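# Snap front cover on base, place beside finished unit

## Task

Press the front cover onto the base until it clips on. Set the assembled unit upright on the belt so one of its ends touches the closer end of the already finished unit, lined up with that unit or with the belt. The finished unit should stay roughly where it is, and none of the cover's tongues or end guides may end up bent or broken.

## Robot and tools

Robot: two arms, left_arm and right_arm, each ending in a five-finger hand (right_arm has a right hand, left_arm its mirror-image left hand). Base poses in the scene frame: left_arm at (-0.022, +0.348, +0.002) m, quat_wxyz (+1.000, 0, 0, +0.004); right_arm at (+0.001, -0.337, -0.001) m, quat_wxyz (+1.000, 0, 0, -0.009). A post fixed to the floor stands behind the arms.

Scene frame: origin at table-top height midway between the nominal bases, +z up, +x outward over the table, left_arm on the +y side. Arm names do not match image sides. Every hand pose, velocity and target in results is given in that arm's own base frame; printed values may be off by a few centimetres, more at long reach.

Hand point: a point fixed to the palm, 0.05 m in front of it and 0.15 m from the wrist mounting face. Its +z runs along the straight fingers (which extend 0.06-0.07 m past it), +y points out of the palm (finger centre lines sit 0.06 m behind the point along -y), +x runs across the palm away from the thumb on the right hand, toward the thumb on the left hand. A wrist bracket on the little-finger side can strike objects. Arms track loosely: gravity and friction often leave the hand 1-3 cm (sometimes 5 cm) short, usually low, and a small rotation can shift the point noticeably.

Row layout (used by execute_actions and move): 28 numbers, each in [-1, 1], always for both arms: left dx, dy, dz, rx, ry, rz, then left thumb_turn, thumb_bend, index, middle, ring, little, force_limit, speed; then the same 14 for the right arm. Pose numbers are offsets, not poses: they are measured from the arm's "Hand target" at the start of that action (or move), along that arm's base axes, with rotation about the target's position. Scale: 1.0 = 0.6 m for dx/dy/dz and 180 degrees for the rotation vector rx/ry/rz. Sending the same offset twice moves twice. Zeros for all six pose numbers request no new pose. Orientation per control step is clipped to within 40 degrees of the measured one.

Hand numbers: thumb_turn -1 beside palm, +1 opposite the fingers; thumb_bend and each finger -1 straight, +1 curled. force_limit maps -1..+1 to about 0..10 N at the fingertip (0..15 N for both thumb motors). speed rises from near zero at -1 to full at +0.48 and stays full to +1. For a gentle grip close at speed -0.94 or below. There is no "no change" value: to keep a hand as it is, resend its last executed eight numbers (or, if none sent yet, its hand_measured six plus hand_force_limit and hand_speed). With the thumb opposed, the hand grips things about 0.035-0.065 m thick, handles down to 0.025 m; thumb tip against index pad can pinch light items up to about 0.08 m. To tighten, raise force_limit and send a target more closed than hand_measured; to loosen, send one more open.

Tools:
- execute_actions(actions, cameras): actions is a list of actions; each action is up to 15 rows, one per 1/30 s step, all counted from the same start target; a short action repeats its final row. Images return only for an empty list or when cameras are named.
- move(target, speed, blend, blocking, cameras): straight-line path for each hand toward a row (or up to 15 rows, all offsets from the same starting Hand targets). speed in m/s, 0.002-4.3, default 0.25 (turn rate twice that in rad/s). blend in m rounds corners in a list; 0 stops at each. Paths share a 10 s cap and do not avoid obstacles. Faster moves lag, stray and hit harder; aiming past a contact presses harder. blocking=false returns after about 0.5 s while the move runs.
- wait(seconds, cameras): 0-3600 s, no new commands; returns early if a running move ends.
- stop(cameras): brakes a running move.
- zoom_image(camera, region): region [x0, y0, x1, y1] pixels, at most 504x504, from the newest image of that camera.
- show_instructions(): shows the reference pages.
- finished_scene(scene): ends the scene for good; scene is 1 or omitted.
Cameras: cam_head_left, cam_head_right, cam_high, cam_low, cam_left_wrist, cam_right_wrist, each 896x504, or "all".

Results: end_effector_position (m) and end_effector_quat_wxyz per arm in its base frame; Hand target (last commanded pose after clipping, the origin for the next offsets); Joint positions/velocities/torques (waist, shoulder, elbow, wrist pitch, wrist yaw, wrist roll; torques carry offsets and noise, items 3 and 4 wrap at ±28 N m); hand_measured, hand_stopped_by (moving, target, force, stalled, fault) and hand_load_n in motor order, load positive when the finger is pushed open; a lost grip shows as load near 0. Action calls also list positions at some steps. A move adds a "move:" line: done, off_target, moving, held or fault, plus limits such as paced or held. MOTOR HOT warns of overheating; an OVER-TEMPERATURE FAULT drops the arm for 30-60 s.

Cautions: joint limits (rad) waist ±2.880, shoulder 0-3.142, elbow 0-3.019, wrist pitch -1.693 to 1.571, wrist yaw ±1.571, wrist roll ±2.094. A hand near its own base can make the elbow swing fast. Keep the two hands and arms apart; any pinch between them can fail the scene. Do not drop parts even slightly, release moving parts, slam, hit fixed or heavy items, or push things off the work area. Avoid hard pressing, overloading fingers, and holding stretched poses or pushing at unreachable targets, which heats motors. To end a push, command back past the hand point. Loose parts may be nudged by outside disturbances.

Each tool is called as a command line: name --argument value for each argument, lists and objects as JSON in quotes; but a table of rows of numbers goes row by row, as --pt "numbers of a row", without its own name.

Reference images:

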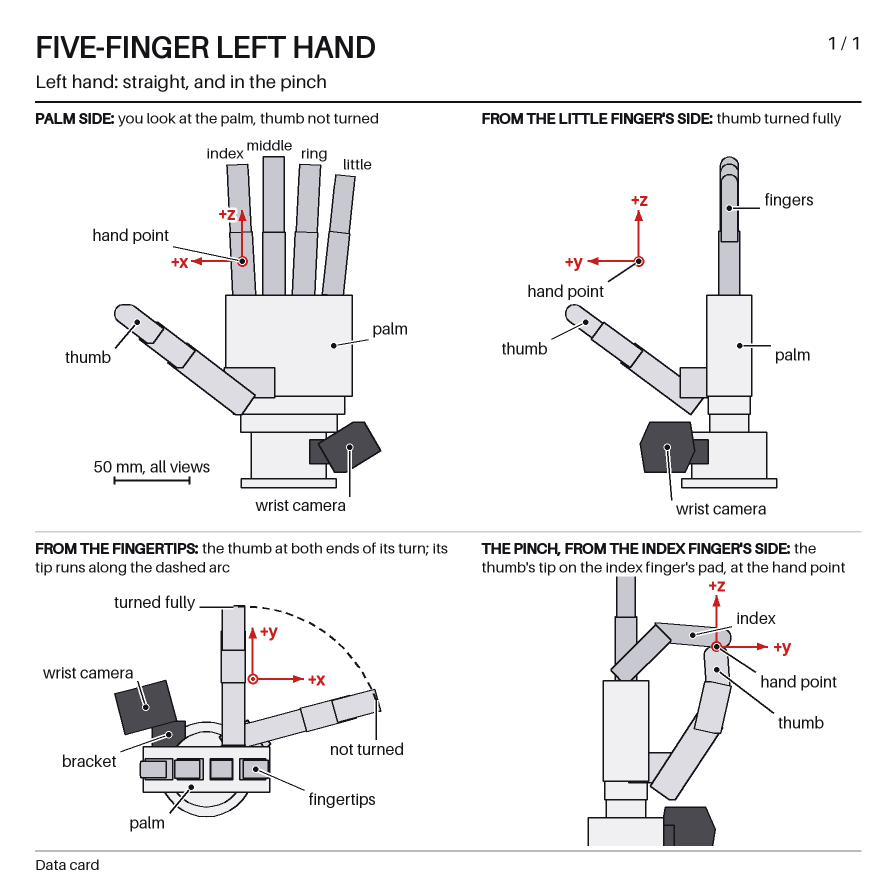

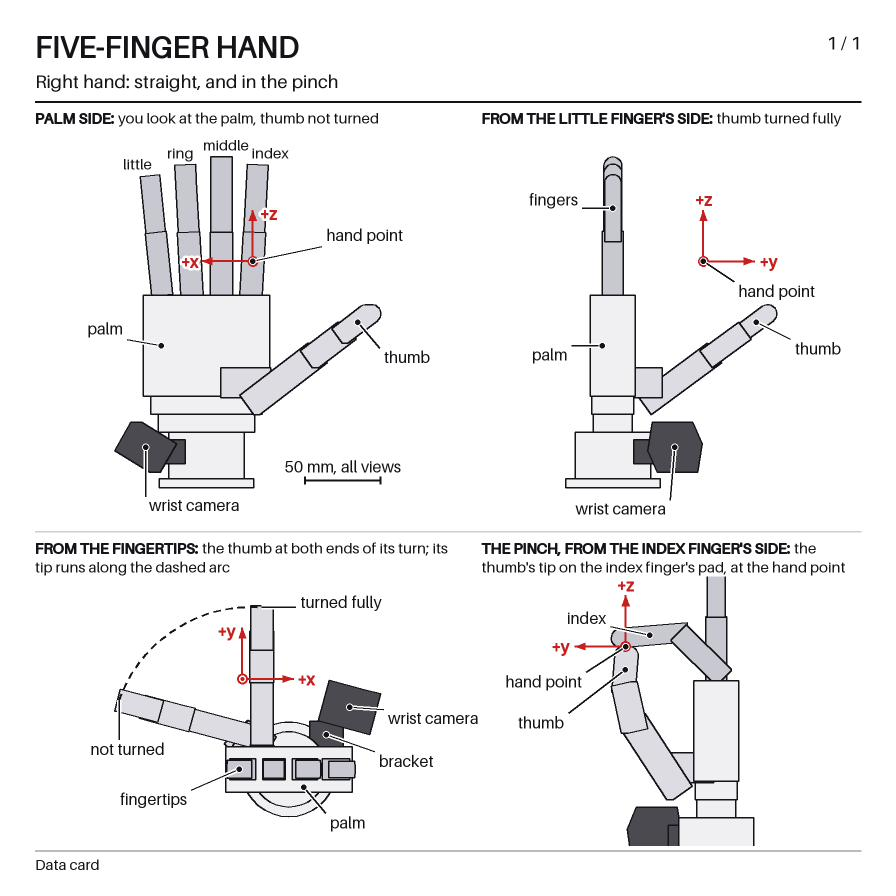

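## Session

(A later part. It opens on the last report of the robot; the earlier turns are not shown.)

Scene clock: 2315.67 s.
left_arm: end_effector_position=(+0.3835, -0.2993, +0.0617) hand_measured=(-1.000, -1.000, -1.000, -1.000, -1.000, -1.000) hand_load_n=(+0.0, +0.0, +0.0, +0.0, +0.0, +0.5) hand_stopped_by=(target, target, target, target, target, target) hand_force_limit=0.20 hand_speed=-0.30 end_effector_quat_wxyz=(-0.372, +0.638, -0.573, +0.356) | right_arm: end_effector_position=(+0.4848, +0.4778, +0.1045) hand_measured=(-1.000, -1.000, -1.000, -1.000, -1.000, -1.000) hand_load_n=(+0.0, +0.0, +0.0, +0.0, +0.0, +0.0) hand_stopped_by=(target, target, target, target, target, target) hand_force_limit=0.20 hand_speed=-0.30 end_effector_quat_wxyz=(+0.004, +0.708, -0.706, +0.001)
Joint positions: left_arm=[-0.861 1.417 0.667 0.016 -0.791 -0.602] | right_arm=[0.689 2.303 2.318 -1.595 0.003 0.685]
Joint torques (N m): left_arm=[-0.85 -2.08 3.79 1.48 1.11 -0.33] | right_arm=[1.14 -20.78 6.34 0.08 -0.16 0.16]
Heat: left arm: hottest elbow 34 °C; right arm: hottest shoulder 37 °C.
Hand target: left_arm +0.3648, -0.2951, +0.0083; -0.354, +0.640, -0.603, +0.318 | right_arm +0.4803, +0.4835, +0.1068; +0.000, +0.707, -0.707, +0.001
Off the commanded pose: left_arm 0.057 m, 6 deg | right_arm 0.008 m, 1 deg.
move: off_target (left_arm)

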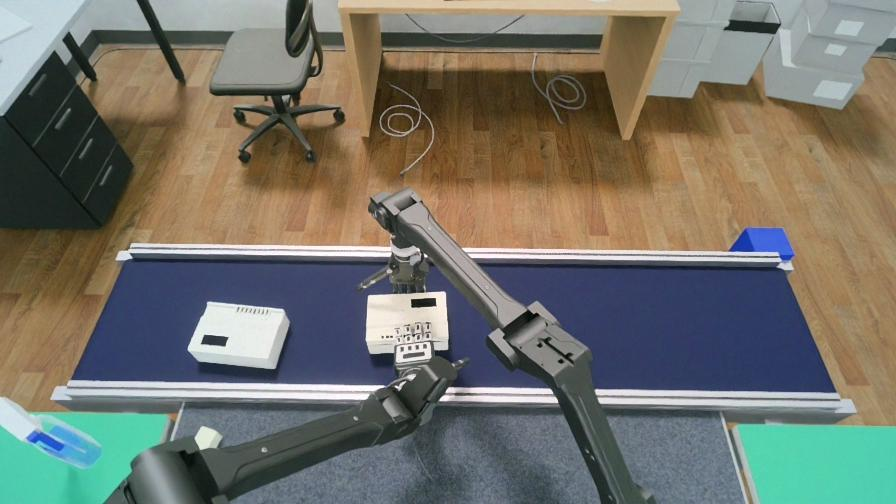

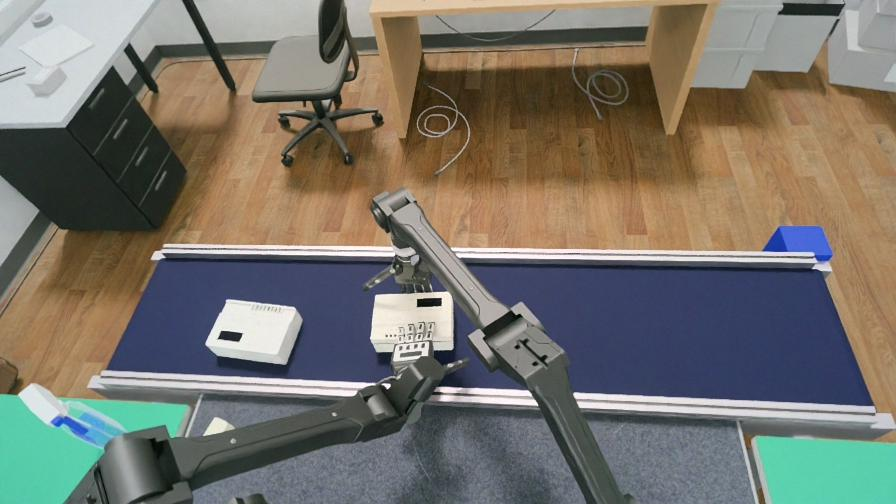

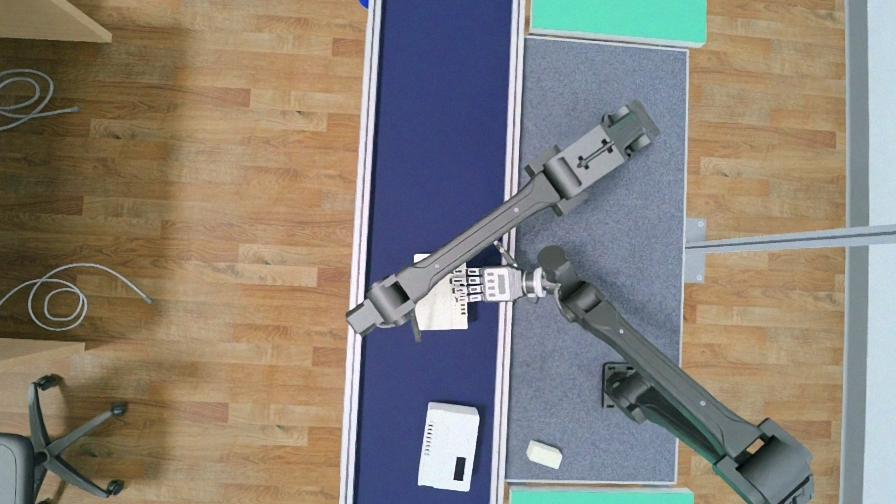

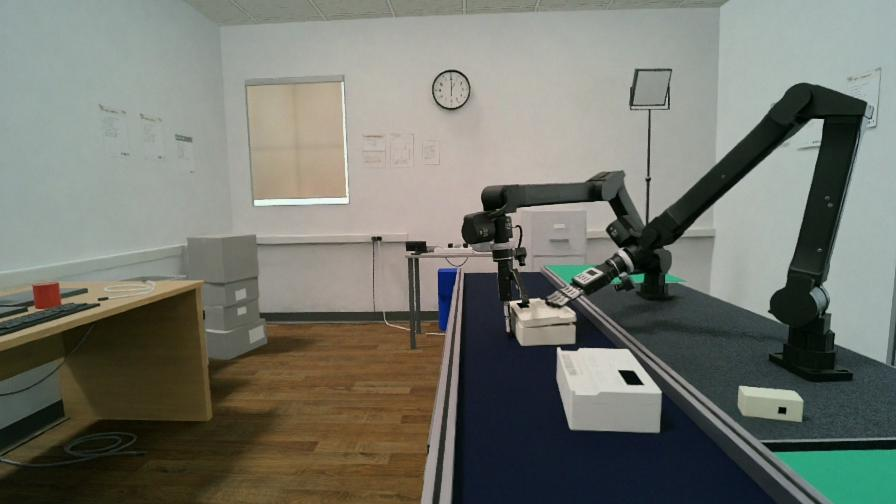

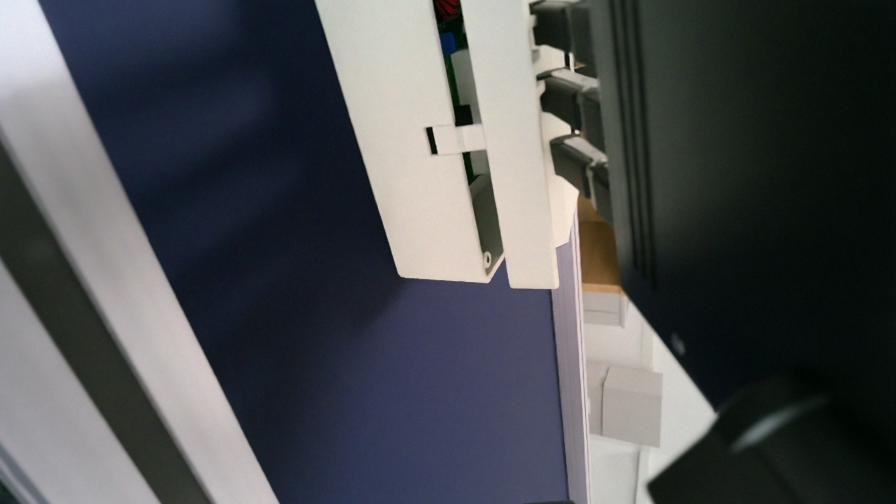

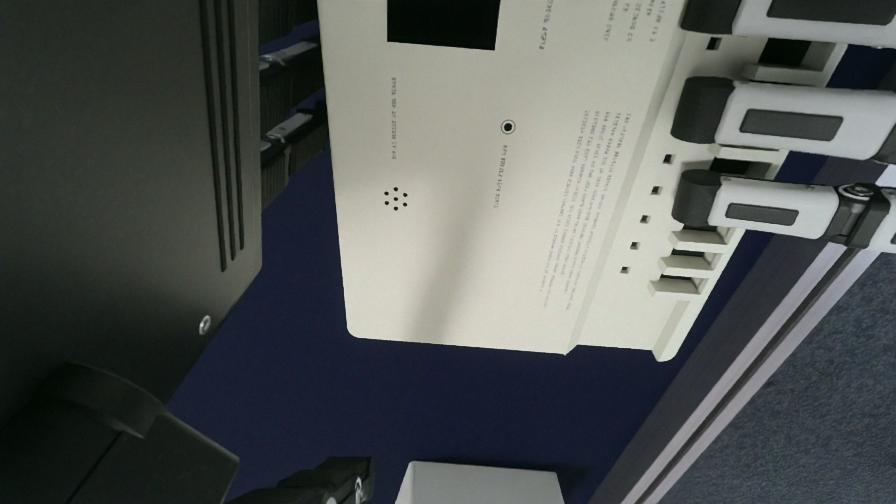

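move --target '[-0.008,0,-0.04,0,0,0,-1,-1,-1,-1,-1,-1,0.2,-0.3,0,0,0,0,0,0,-1,-1,-1,-1,-1,-1,0.2,-0.3]' --speed 0.08 --cameras '["cam_low","cam_left_wrist"]'

zoom_image --camera "cam_low" --region '[500, 265, 600, 355]'

Scene clock: 2326.87 s.
left_arm: end_effector_position=(+0.3854, -0.3021, +0.0572) hand_measured=(-1.000, -1.000, -1.000, -1.000, -1.000, -1.000) hand_load_n=(+0.0, -0.5, +0.0, +0.0, +0.0, +0.5) hand_stopped_by=(target, target, target, target, target, target) hand_force_limit=0.20 hand_speed=-0.30 end_effector_quat_wxyz=(-0.377, +0.638, -0.560, +0.371) | right_arm: end_effector_position=(+0.4848, +0.4778, +0.1047) hand_measured=(-1.000, -1.000, -1.000, -1.000, -1.000, -1.000) hand_load_n=(+0.5, +0.0, +0.0, +0.0, +0.0, +0.0) hand_stopped_by=(target, target, target, target, target, target) hand_force_limit=0.20 hand_speed=-0.30 end_effector_quat_wxyz=(+0.004, +0.708, -0.706, +0.001)
Joint positions: left_arm=[-0.87 1.439 0.646 0.097 -0.812 -0.602] | right_arm=[0.689 2.303 2.318 -1.595 0.003 0.685]
Joint torques (N m): left_arm=[-0.97 -0.85 2.92 0.91 1.61 -0.46] | right_arm=[1.14 -20.78 6.34 0.09 -0.16 0.16]
Heat: left arm: hottest elbow 34 °C; right arm: hottest shoulder 37 °C.
Hand target: left_arm +0.3600, -0.2950, -0.0159; -0.354, +0.640, -0.603, +0.318 | right_arm +0.4803, +0.4835, +0.1070; +0.000, +0.707, -0.707, +0.001
Off the commanded pose: left_arm 0.078 m, 8 deg | right_arm 0.008 m, 1 deg.
move: off_target (left_arm)

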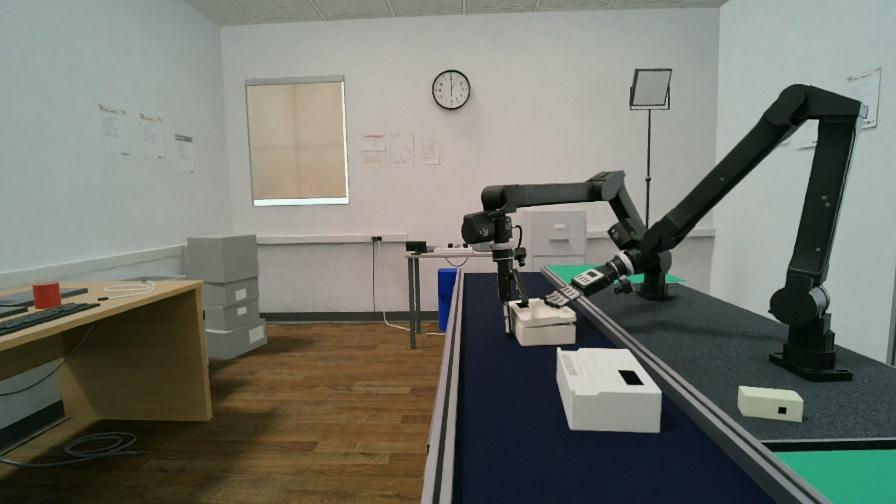

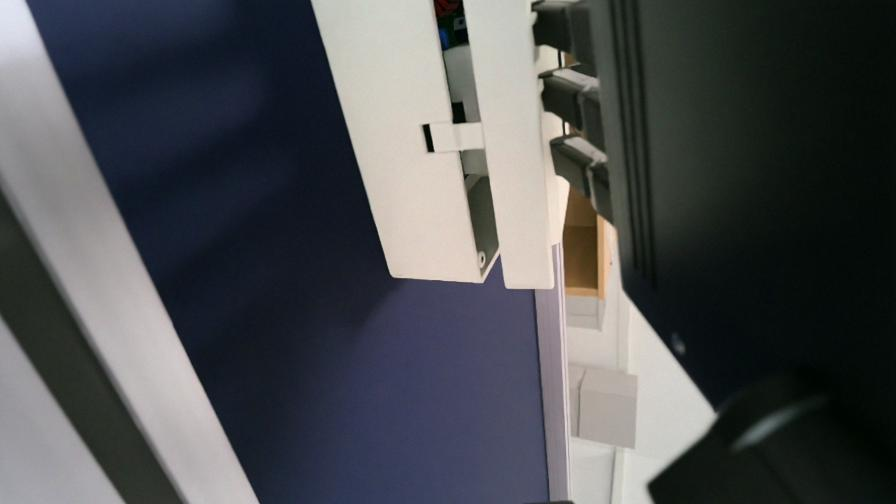

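Scaled by 5.040 from the camera's image (finer frame: 1280x720).

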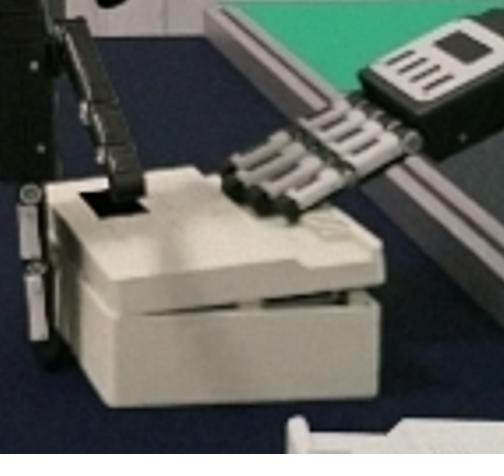

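zoom_image --camera "cam_left_wrist" --region '[412, 105, 492, 165]'

zoom_image --camera "cam_left_wrist" --region '[412, 0, 492, 60]'

Scaled by 6.300 from the camera's image (finer frame: 1280x720).

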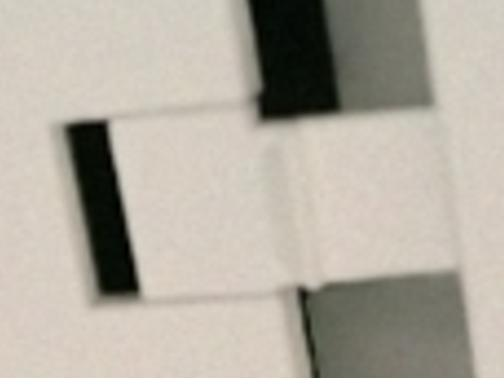

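Scaled by 6.300 from the camera's image (finer frame: 1280x720).

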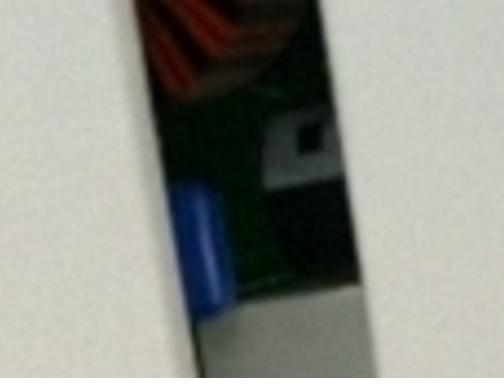

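move --target '[-0.005,0,-0.05,0,0,0,-1,-1,-1,-1,-1,-1,0.2,-0.3,0,0,0,0,0,0,-1,-1,-1,-1,-1,-1,0.2,-0.3]' --speed 0.08 --cameras '["cam_low","cam_left_wrist"]'

zoom_image --camera "cam_low" --region '[500, 265, 600, 355]'

zoom_image --camera "cam_left_wrist" --region '[400, 80, 520, 180]'

Scene clock: 2342.30 s.
left_arm: end_effector_position=(+0.3893, -0.3048, +0.0524) hand_measured=(-1.000, -1.000, -1.000, -1.000, -1.000, -1.000) hand_load_n=(+0.0, +0.0, +0.0, +0.5, +0.0, +0.5) hand_stopped_by=(target, target, target, target, target, target) hand_force_limit=0.20 hand_speed=-0.30 end_effector_quat_wxyz=(-0.382, +0.638, -0.543, +0.390) | right_arm: end_effector_position=(+0.4848, +0.4778, +0.1047) hand_measured=(-1.000, -1.000, -1.000, -1.000, -1.000, -1.000) hand_load_n=(+0.0, +0.0, +0.0, +0.0, +0.0, +0.0) hand_stopped_by=(target, target, target, target, target, target) hand_force_limit=0.20 hand_speed=-0.30 end_effector_quat_wxyz=(+0.004, +0.708, -0.706, +0.001)
Joint positions: left_arm=[-0.876 1.471 0.624 0.199 -0.836 -0.602] | right_arm=[0.689 2.303 2.318 -1.595 0.003 0.685]
Joint torques (N m): left_arm=[-0.56 1.32 1.89 0.34 2.28 -0.6] | right_arm=[1.08 -20.84 6.34 0.09 -0.16 0.16]
Heat: left arm: hottest elbow 33 °C; right arm: hottest shoulder 38 °C.
Hand target: left_arm +0.3571, -0.2949, -0.0459; -0.354, +0.641, -0.603, +0.318 | right_arm +0.4803, +0.4835, +0.1070; +0.000, +0.707, -0.707, +0.001
Off the commanded pose: left_arm 0.104 m, 11 deg | right_arm 0.008 m, 1 deg.
move: off_target (left_arm)

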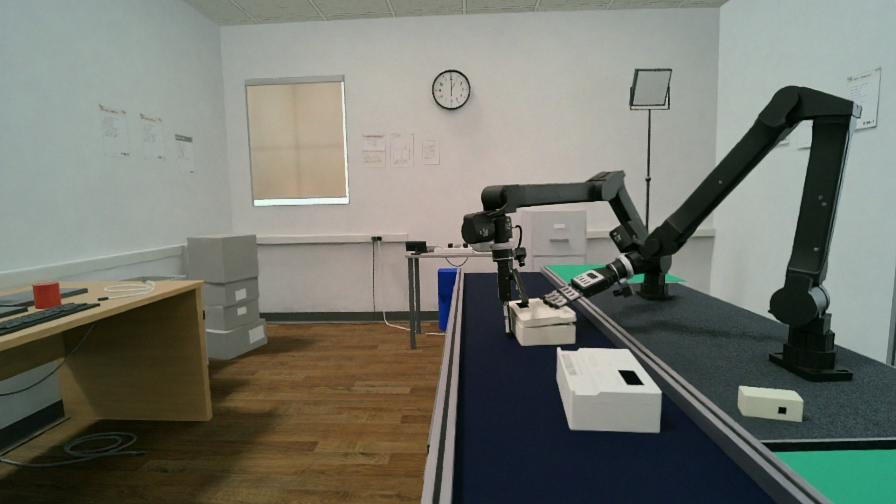

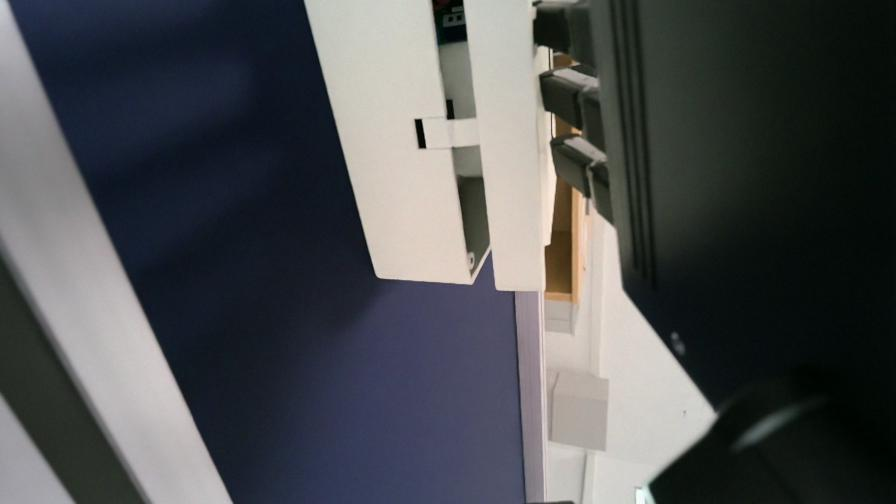

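Scaled by 5.040 from the camera's image (finer frame: 1280x720).

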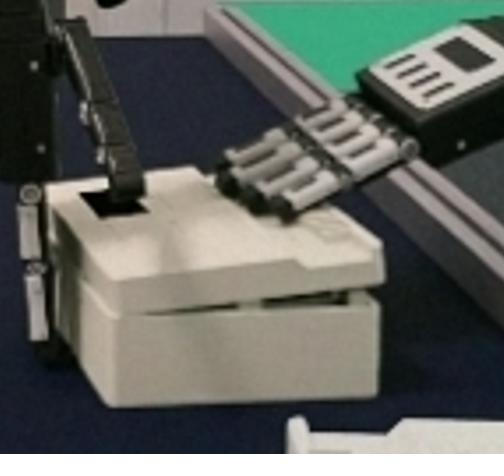

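Scaled by 4.200 from the camera's image (finer frame: 1280x720).

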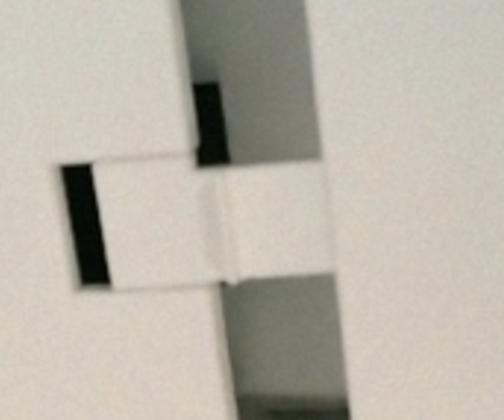

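move --pt "0.035 0.0 0.20 0 0 0 -1 -1 -1 -1 -1 -1 0.2 -0.3 0 0 0 0 0 0 -1 -1 -1 -1 -1 -1 0.2 -0.3" --pt "0.03 0.01 0.36 0 0 0 -1 -1 -1 -1 -1 -1 0.2 -0.3 0 0 0 0 0 0 -1 -1 -1 -1 -1 -1 0.2 -0.3" --speed 0.12 --blend 0.02 --cameras '["cam_low","cam_left_wrist"]'

Scene clock: 2373.77 s.
left_arm: end_effector_position=(+0.3643, -0.2824, +0.1486) hand_measured=(-1.000, -1.000, -1.000, -1.000, -1.000, -1.000) hand_load_n=(+0.0, +0.0, +0.0, +0.0, +0.0, -0.5) hand_stopped_by=(target, target, target, target, target, target) hand_force_limit=0.20 hand_speed=-0.30 end_effector_quat_wxyz=(-0.353, +0.641, -0.609, +0.306) | right_arm: end_effector_position=(+0.4848, +0.4778, +0.1047) hand_measured=(-1.000, -1.000, -1.000, -1.000, -1.000, -1.000) hand_load_n=(+0.5, -0.5, +0.0, +0.0, +0.0, +0.0) hand_stopped_by=(target, target, target, target, target, target) hand_force_limit=0.20 hand_speed=-0.30 end_effector_quat_wxyz=(+0.004, +0.708, -0.706, +0.001)
Joint positions: left_arm=[-0.844 1.217 0.83 -0.471 -0.732 -0.612] | right_arm=[0.689 2.303 2.318 -1.595 0.003 0.685]
Joint torques (N m): left_arm=[0.21 -7.47 10.61 1.25 -0.33 0.12] | right_arm=[1.08 -20.78 6.35 0.09 -0.16 0.16]
Heat: left arm: hottest wrist yaw 33 °C; right arm: hottest shoulder 38 °C.
Hand target: left_arm +0.3750, -0.2890, +0.1702; -0.354, +0.641, -0.603, +0.318 | right_arm +0.4803, +0.4835, +0.1070; +0.000, +0.707, -0.707, +0.001
Off the commanded pose: left_arm 0.025 m, 2 deg | right_arm 0.008 m, 1 deg.
move: off_target (left_arm)

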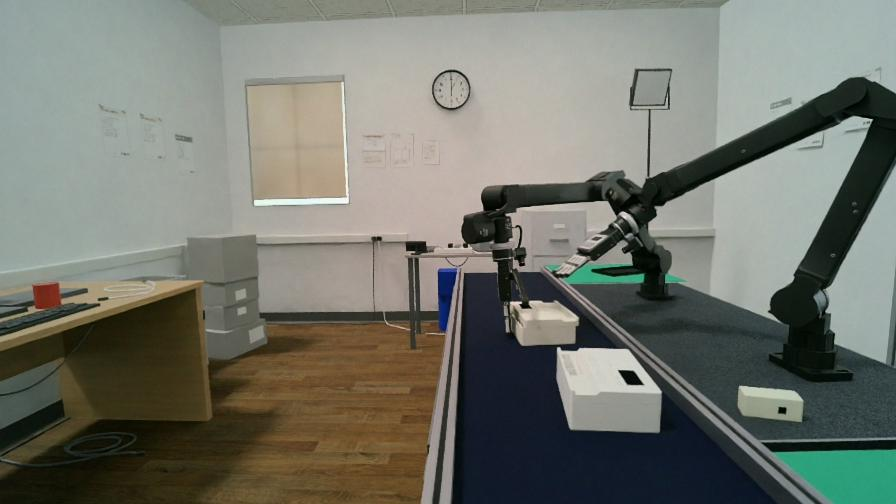

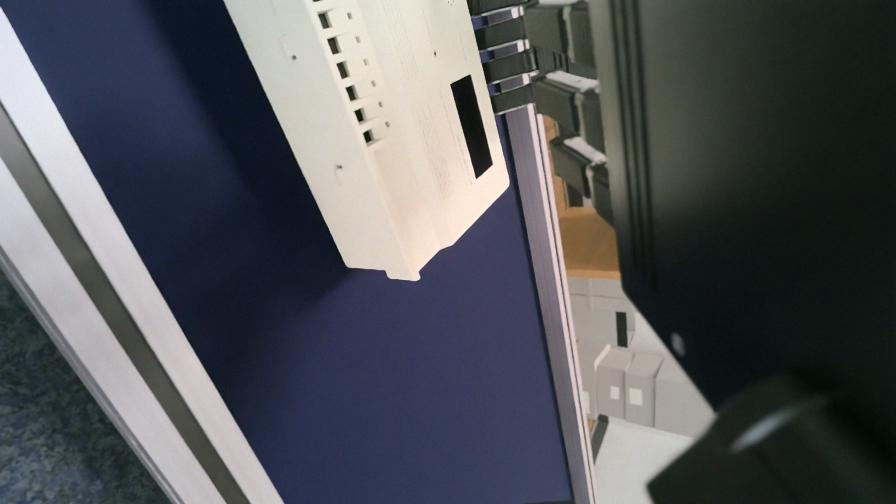

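zoom_image --camera "cam_low" --region '[500, 265, 600, 355]'

zoom_image --camera "cam_left_wrist" --region '[220, 0, 440, 290]'

Scaled by 5.040 from the camera's image (finer frame: 1280x720).

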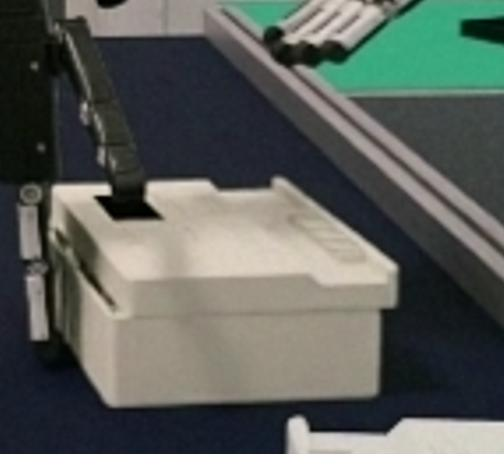

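Scaled by 1.738 from the camera's image (finer frame: 1280x720).

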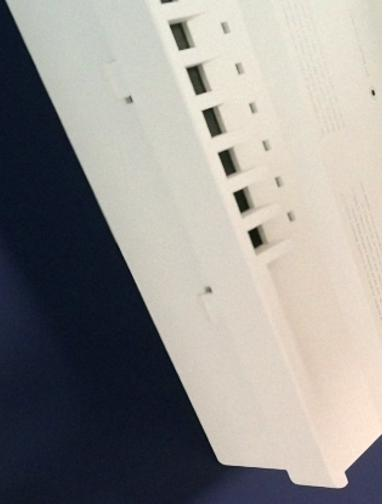

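zoom_image --camera "cam_left_wrist" --region '[260, 20, 360, 100]'

zoom_image --camera "cam_left_wrist" --region '[310, 130, 410, 210]'

zoom_image --camera "cam_left_wrist" --region '[330, 200, 450, 290]'

Scaled by 5.040 from the camera's image (finer frame: 1280x720).

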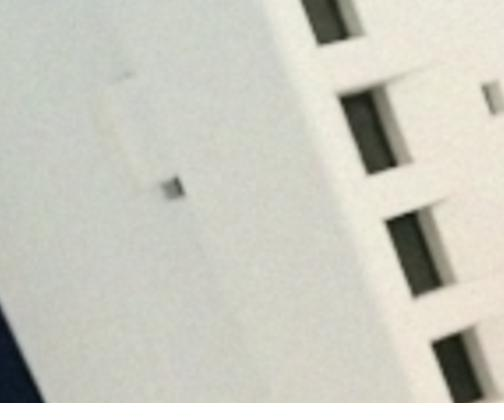

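Scaled by 5.040 from the camera's image (finer frame: 1280x720).

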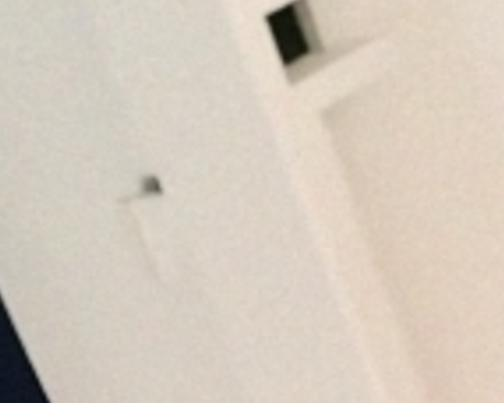

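Scaled by 4.200 from the camera's image (finer frame: 1280x720).

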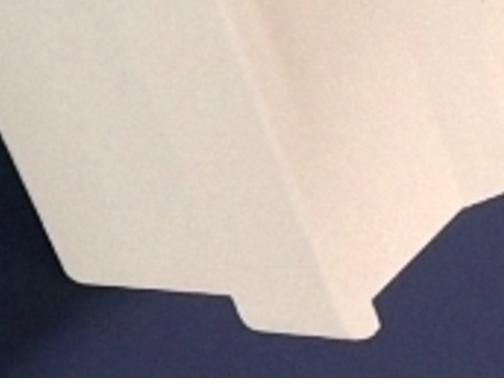

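wait --seconds 0.2 --cameras '["cam_high","cam_right_wrist","cam_head_left","cam_low","cam_left_wrist"]'

zoom_image --camera "cam_high" --region '[395, 235, 495, 345]'

zoom_image --camera "cam_head_left" --region '[350, 270, 470, 370]'

Scene clock: 2381.83 s.
left_arm: end_effector_position=(+0.3643, -0.2824, +0.1486) hand_measured=(-1.000, -1.000, -1.000, -1.000, -1.000, -1.000) hand_load_n=(+0.0, +0.0, +0.0, +0.0, +0.0, +0.0) hand_stopped_by=(target, target, target, target, target, target) hand_force_limit=0.20 hand_speed=-0.30 end_effector_quat_wxyz=(-0.353, +0.641, -0.609, +0.306) | right_arm: end_effector_position=(+0.4848, +0.4778, +0.1047) hand_measured=(-1.000, -1.000, -1.000, -1.000, -1.000, -1.000) hand_load_n=(+0.0, +0.0, +0.0, +0.0, +0.0, +0.0) hand_stopped_by=(target, target, target, target, target, target) hand_force_limit=0.20 hand_speed=-0.30 end_effector_quat_wxyz=(+0.004, +0.708, -0.706, +0.001)
Joint positions: left_arm=[-0.844 1.217 0.83 -0.471 -0.732 -0.612] | right_arm=[0.689 2.303 2.318 -1.595 0.003 0.685]
Joint torques (N m): left_arm=[0.26 -7.3 10.59 1.18 -0.33 0.13] | right_arm=[1.14 -20.78 6.35 0.09 -0.16 0.16]
Heat: left arm: hottest elbow 34 °C; right arm: hottest shoulder 38 °C.
Hand target: left_arm +0.3750, -0.2890, +0.1702; -0.354, +0.641, -0.603, +0.318 | right_arm +0.4803, +0.4835, +0.1070; +0.000, +0.707, -0.707, +0.001
Off the commanded pose: left_arm 0.025 m, 2 deg | right_arm 0.008 m, 1 deg.
wait: 0.20 s; at rest from the start
Images, in order (width x height): cam_head_left 896x504, cam_high 896x504, cam_low 896x504, cam_left_wrist 896x504, cam_right_wrist 896x504.

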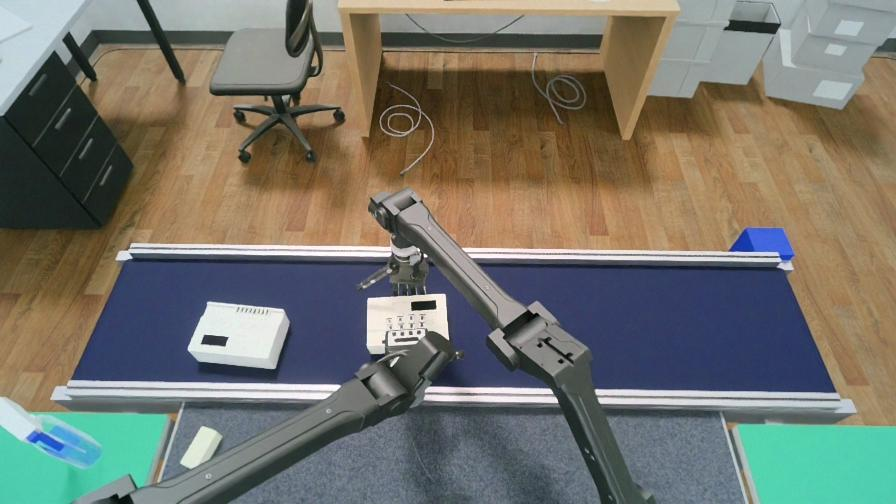

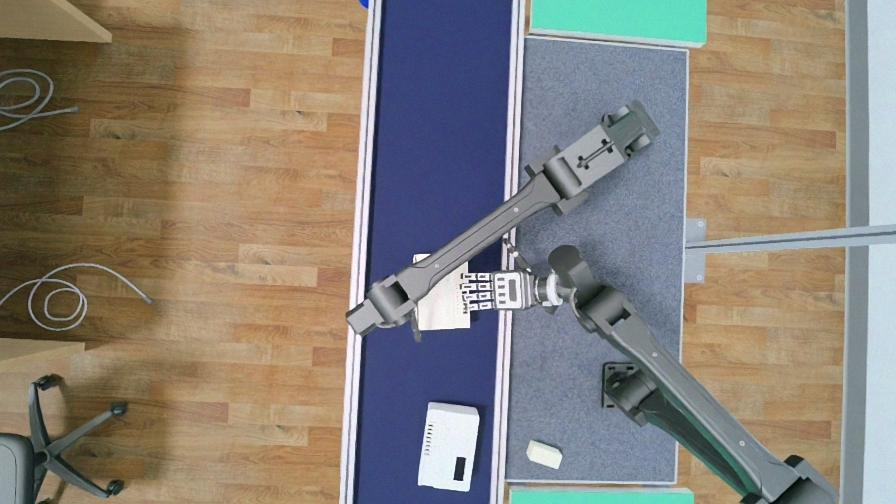

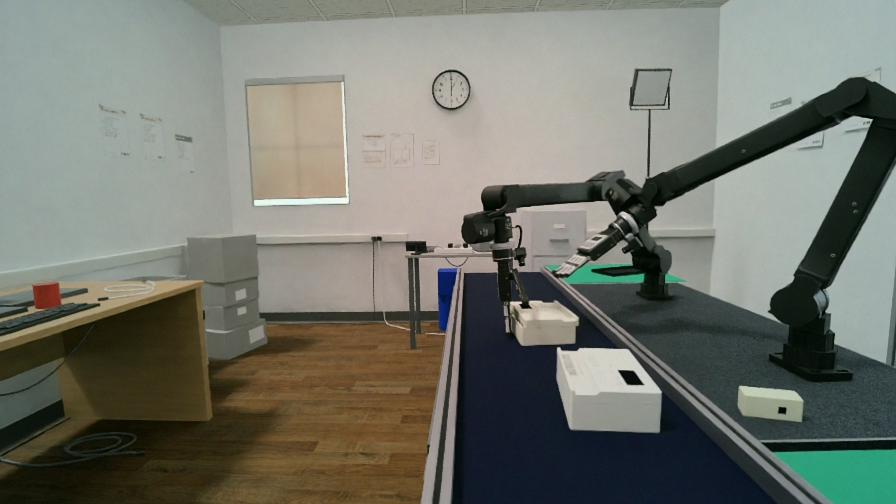

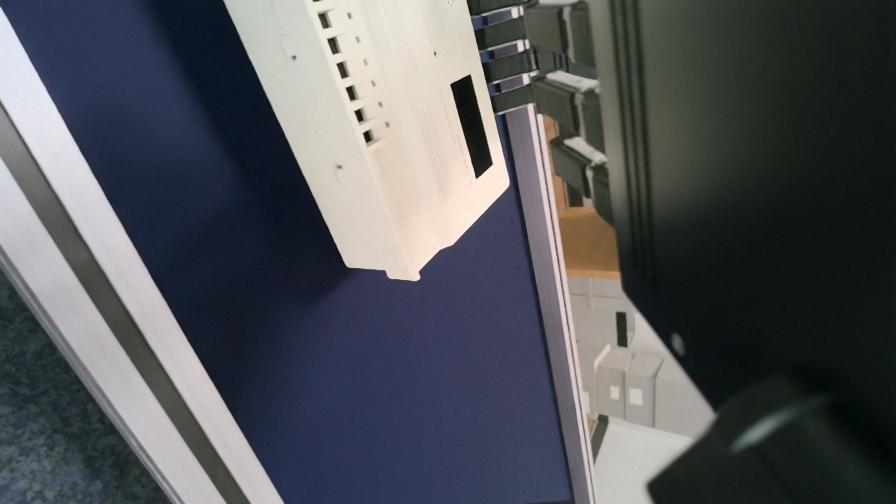

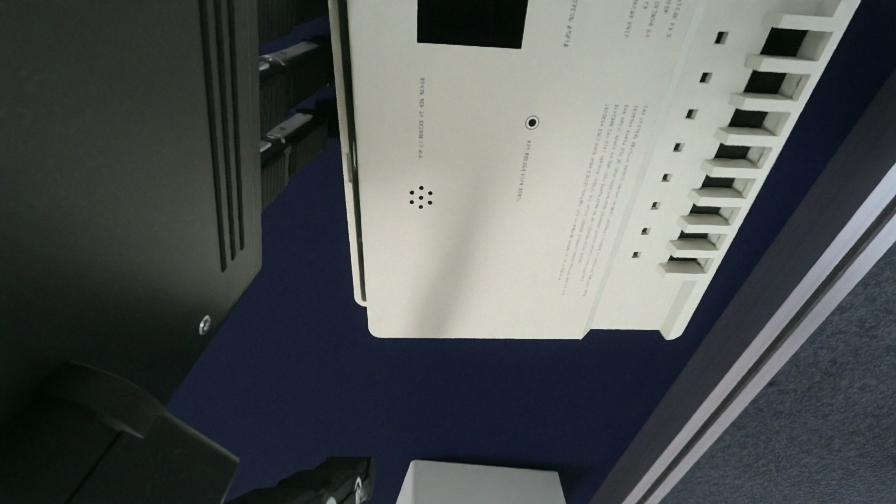

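Scaled by 4.582 from the camera's image (finer frame: 1280x720).

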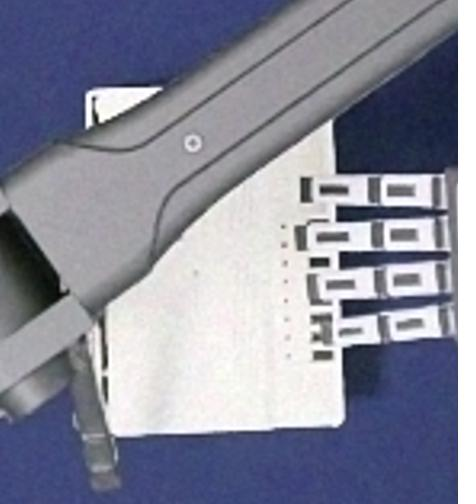

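Scaled by 4.200 from the camera's image (finer frame: 1280x720).

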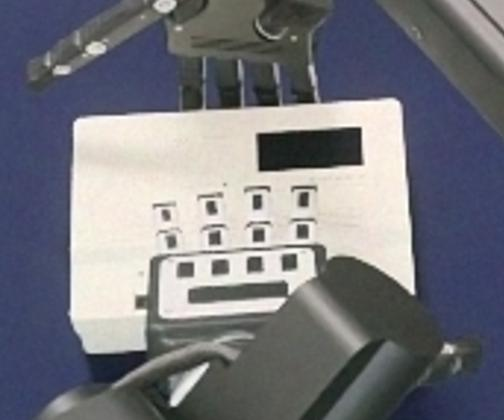

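zoom_image --camera "cam_right_wrist" --region '[320, 200, 460, 350]'

zoom_image --camera "cam_right_wrist" --region '[310, 60, 410, 180]'

zoom_image --camera "cam_right_wrist" --region '[540, 230, 720, 360]'

Scaled by 3.360 from the camera's image (finer frame: 1280x720).

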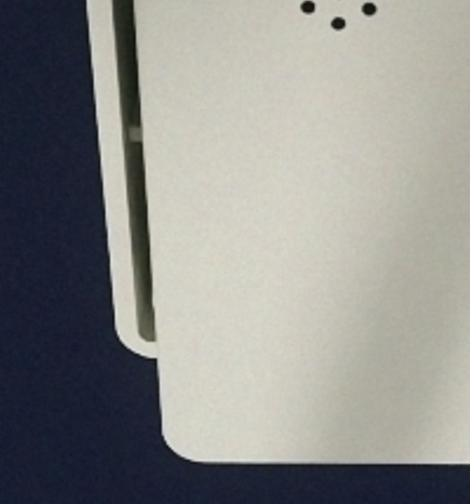

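Scaled by 4.200 from the camera's image (finer frame: 1280x720).

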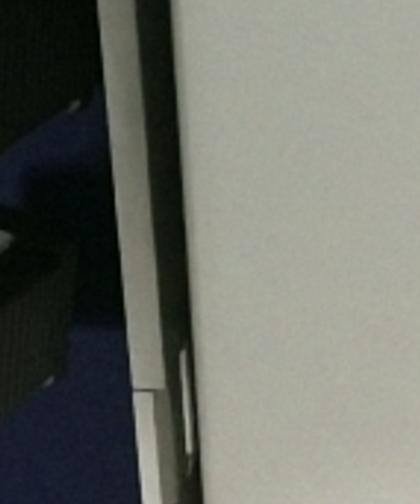

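Scaled by 2.800 from the camera's image (finer frame: 1280x720).

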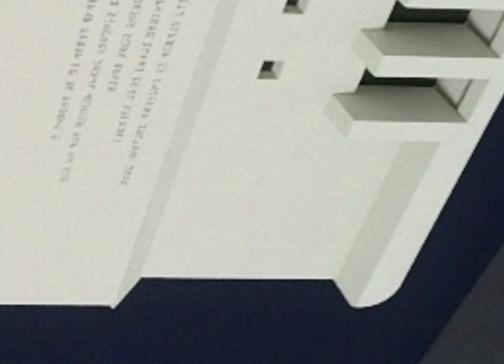

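move --target '[0.0417,0.045,-0.03,0.0006,-0.1846,-0.0239,1,-1,0.5,0.5,-1,-1,0.2,-0.3,0,0,0,0,0,0,-1,-1,-1,-1,-1,-1,0.2,-0.3]' --speed 0.12 --cameras '["cam_low","cam_left_wrist","cam_head_left"]'

zoom_image --camera "cam_low" --region '[500, 235, 640, 355]'

Scene clock: 2468.80 s.
left_arm: end_effector_position=(+0.3978, -0.2645, +0.1523) hand_measured=(+1.000, -1.000, +0.500, +0.500, -1.000, -1.000) hand_load_n=(+0.0, +0.0, +0.0, +0.0, +0.0, +0.0) hand_stopped_by=(target, target, target, target, target, target) hand_force_limit=0.20 hand_speed=-0.30 end_effector_quat_wxyz=(+0.495, -0.503, +0.502, -0.500) | right_arm: end_effector_position=(+0.4848, +0.4778, +0.1047) hand_measured=(-1.000, -1.000, -1.000, -1.000, -1.000, -1.000) hand_load_n=(+0.0, +0.0, +0.0, +0.0, +0.0, +0.0) hand_stopped_by=(target, target, target, target, target, target) hand_force_limit=0.20 hand_speed=-0.30 end_effector_quat_wxyz=(+0.004, +0.708, -0.706, +0.001)
Joint positions: left_arm=[-0.849 1.332 0.431 0.888 -0.844 -0.016] | right_arm=[0.689 2.303 2.318 -1.595 0.003 0.685]
Joint torques (N m): left_arm=[0.38 -4.95 5.59 2.8 0.05 0.17] | right_arm=[1.14 -20.78 6.34 0.09 -0.16 0.16]
Heat: left arm: hottest elbow 41 °C; right arm: hottest shoulder 38 °C.
Hand target: left_arm +0.4000, -0.2619, +0.1521; +0.500, -0.500, +0.500, -0.500 | right_arm +0.4803, +0.4835, +0.1070; +0.000, +0.707, -0.707, +0.001
Off the commanded pose: left_arm 0.003 m, 1 deg | right_arm 0.008 m, 1 deg.
move: done
Images, in order (width x height): cam_head_left 896x504, cam_low 896x504, cam_left_wrist 896x504.

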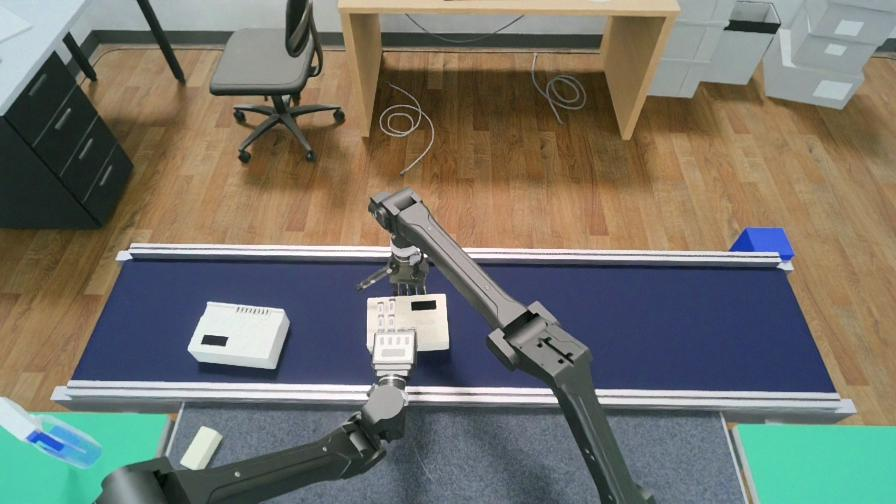

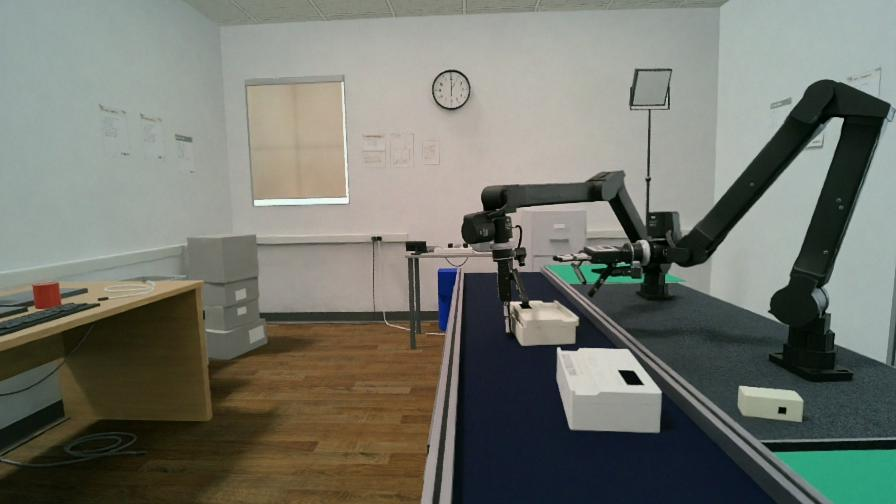

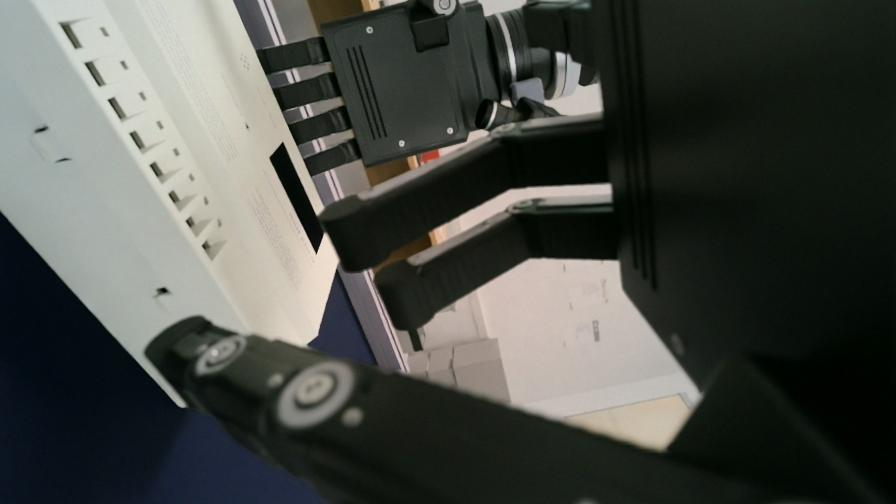

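Scaled by 3.600 from the camera's image (finer frame: 1280x720).

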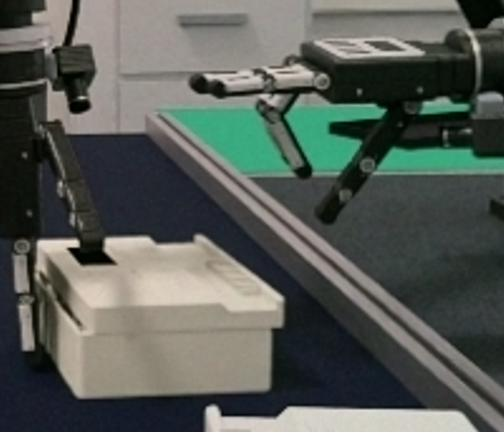

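zoom_image --camera "cam_left_wrist" --region '[0, 90, 120, 210]'

zoom_image --camera "cam_left_wrist" --region '[90, 220, 240, 410]'

Scaled by 4.200 from the camera's image (finer frame: 1280x720).

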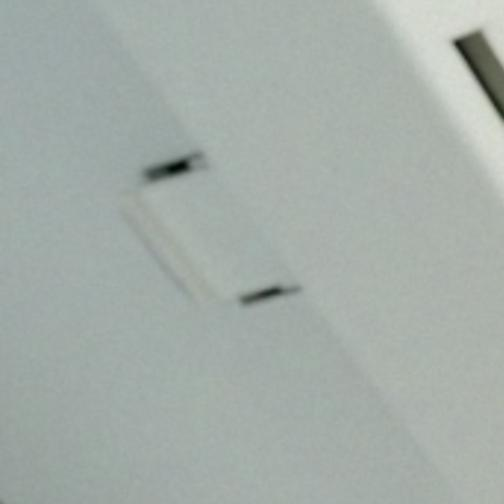

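Scaled by 2.653 from the camera's image (finer frame: 1280x720).

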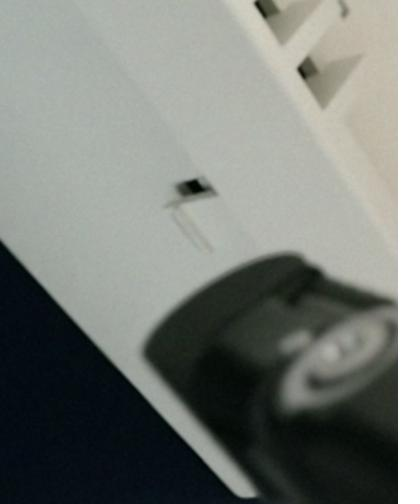

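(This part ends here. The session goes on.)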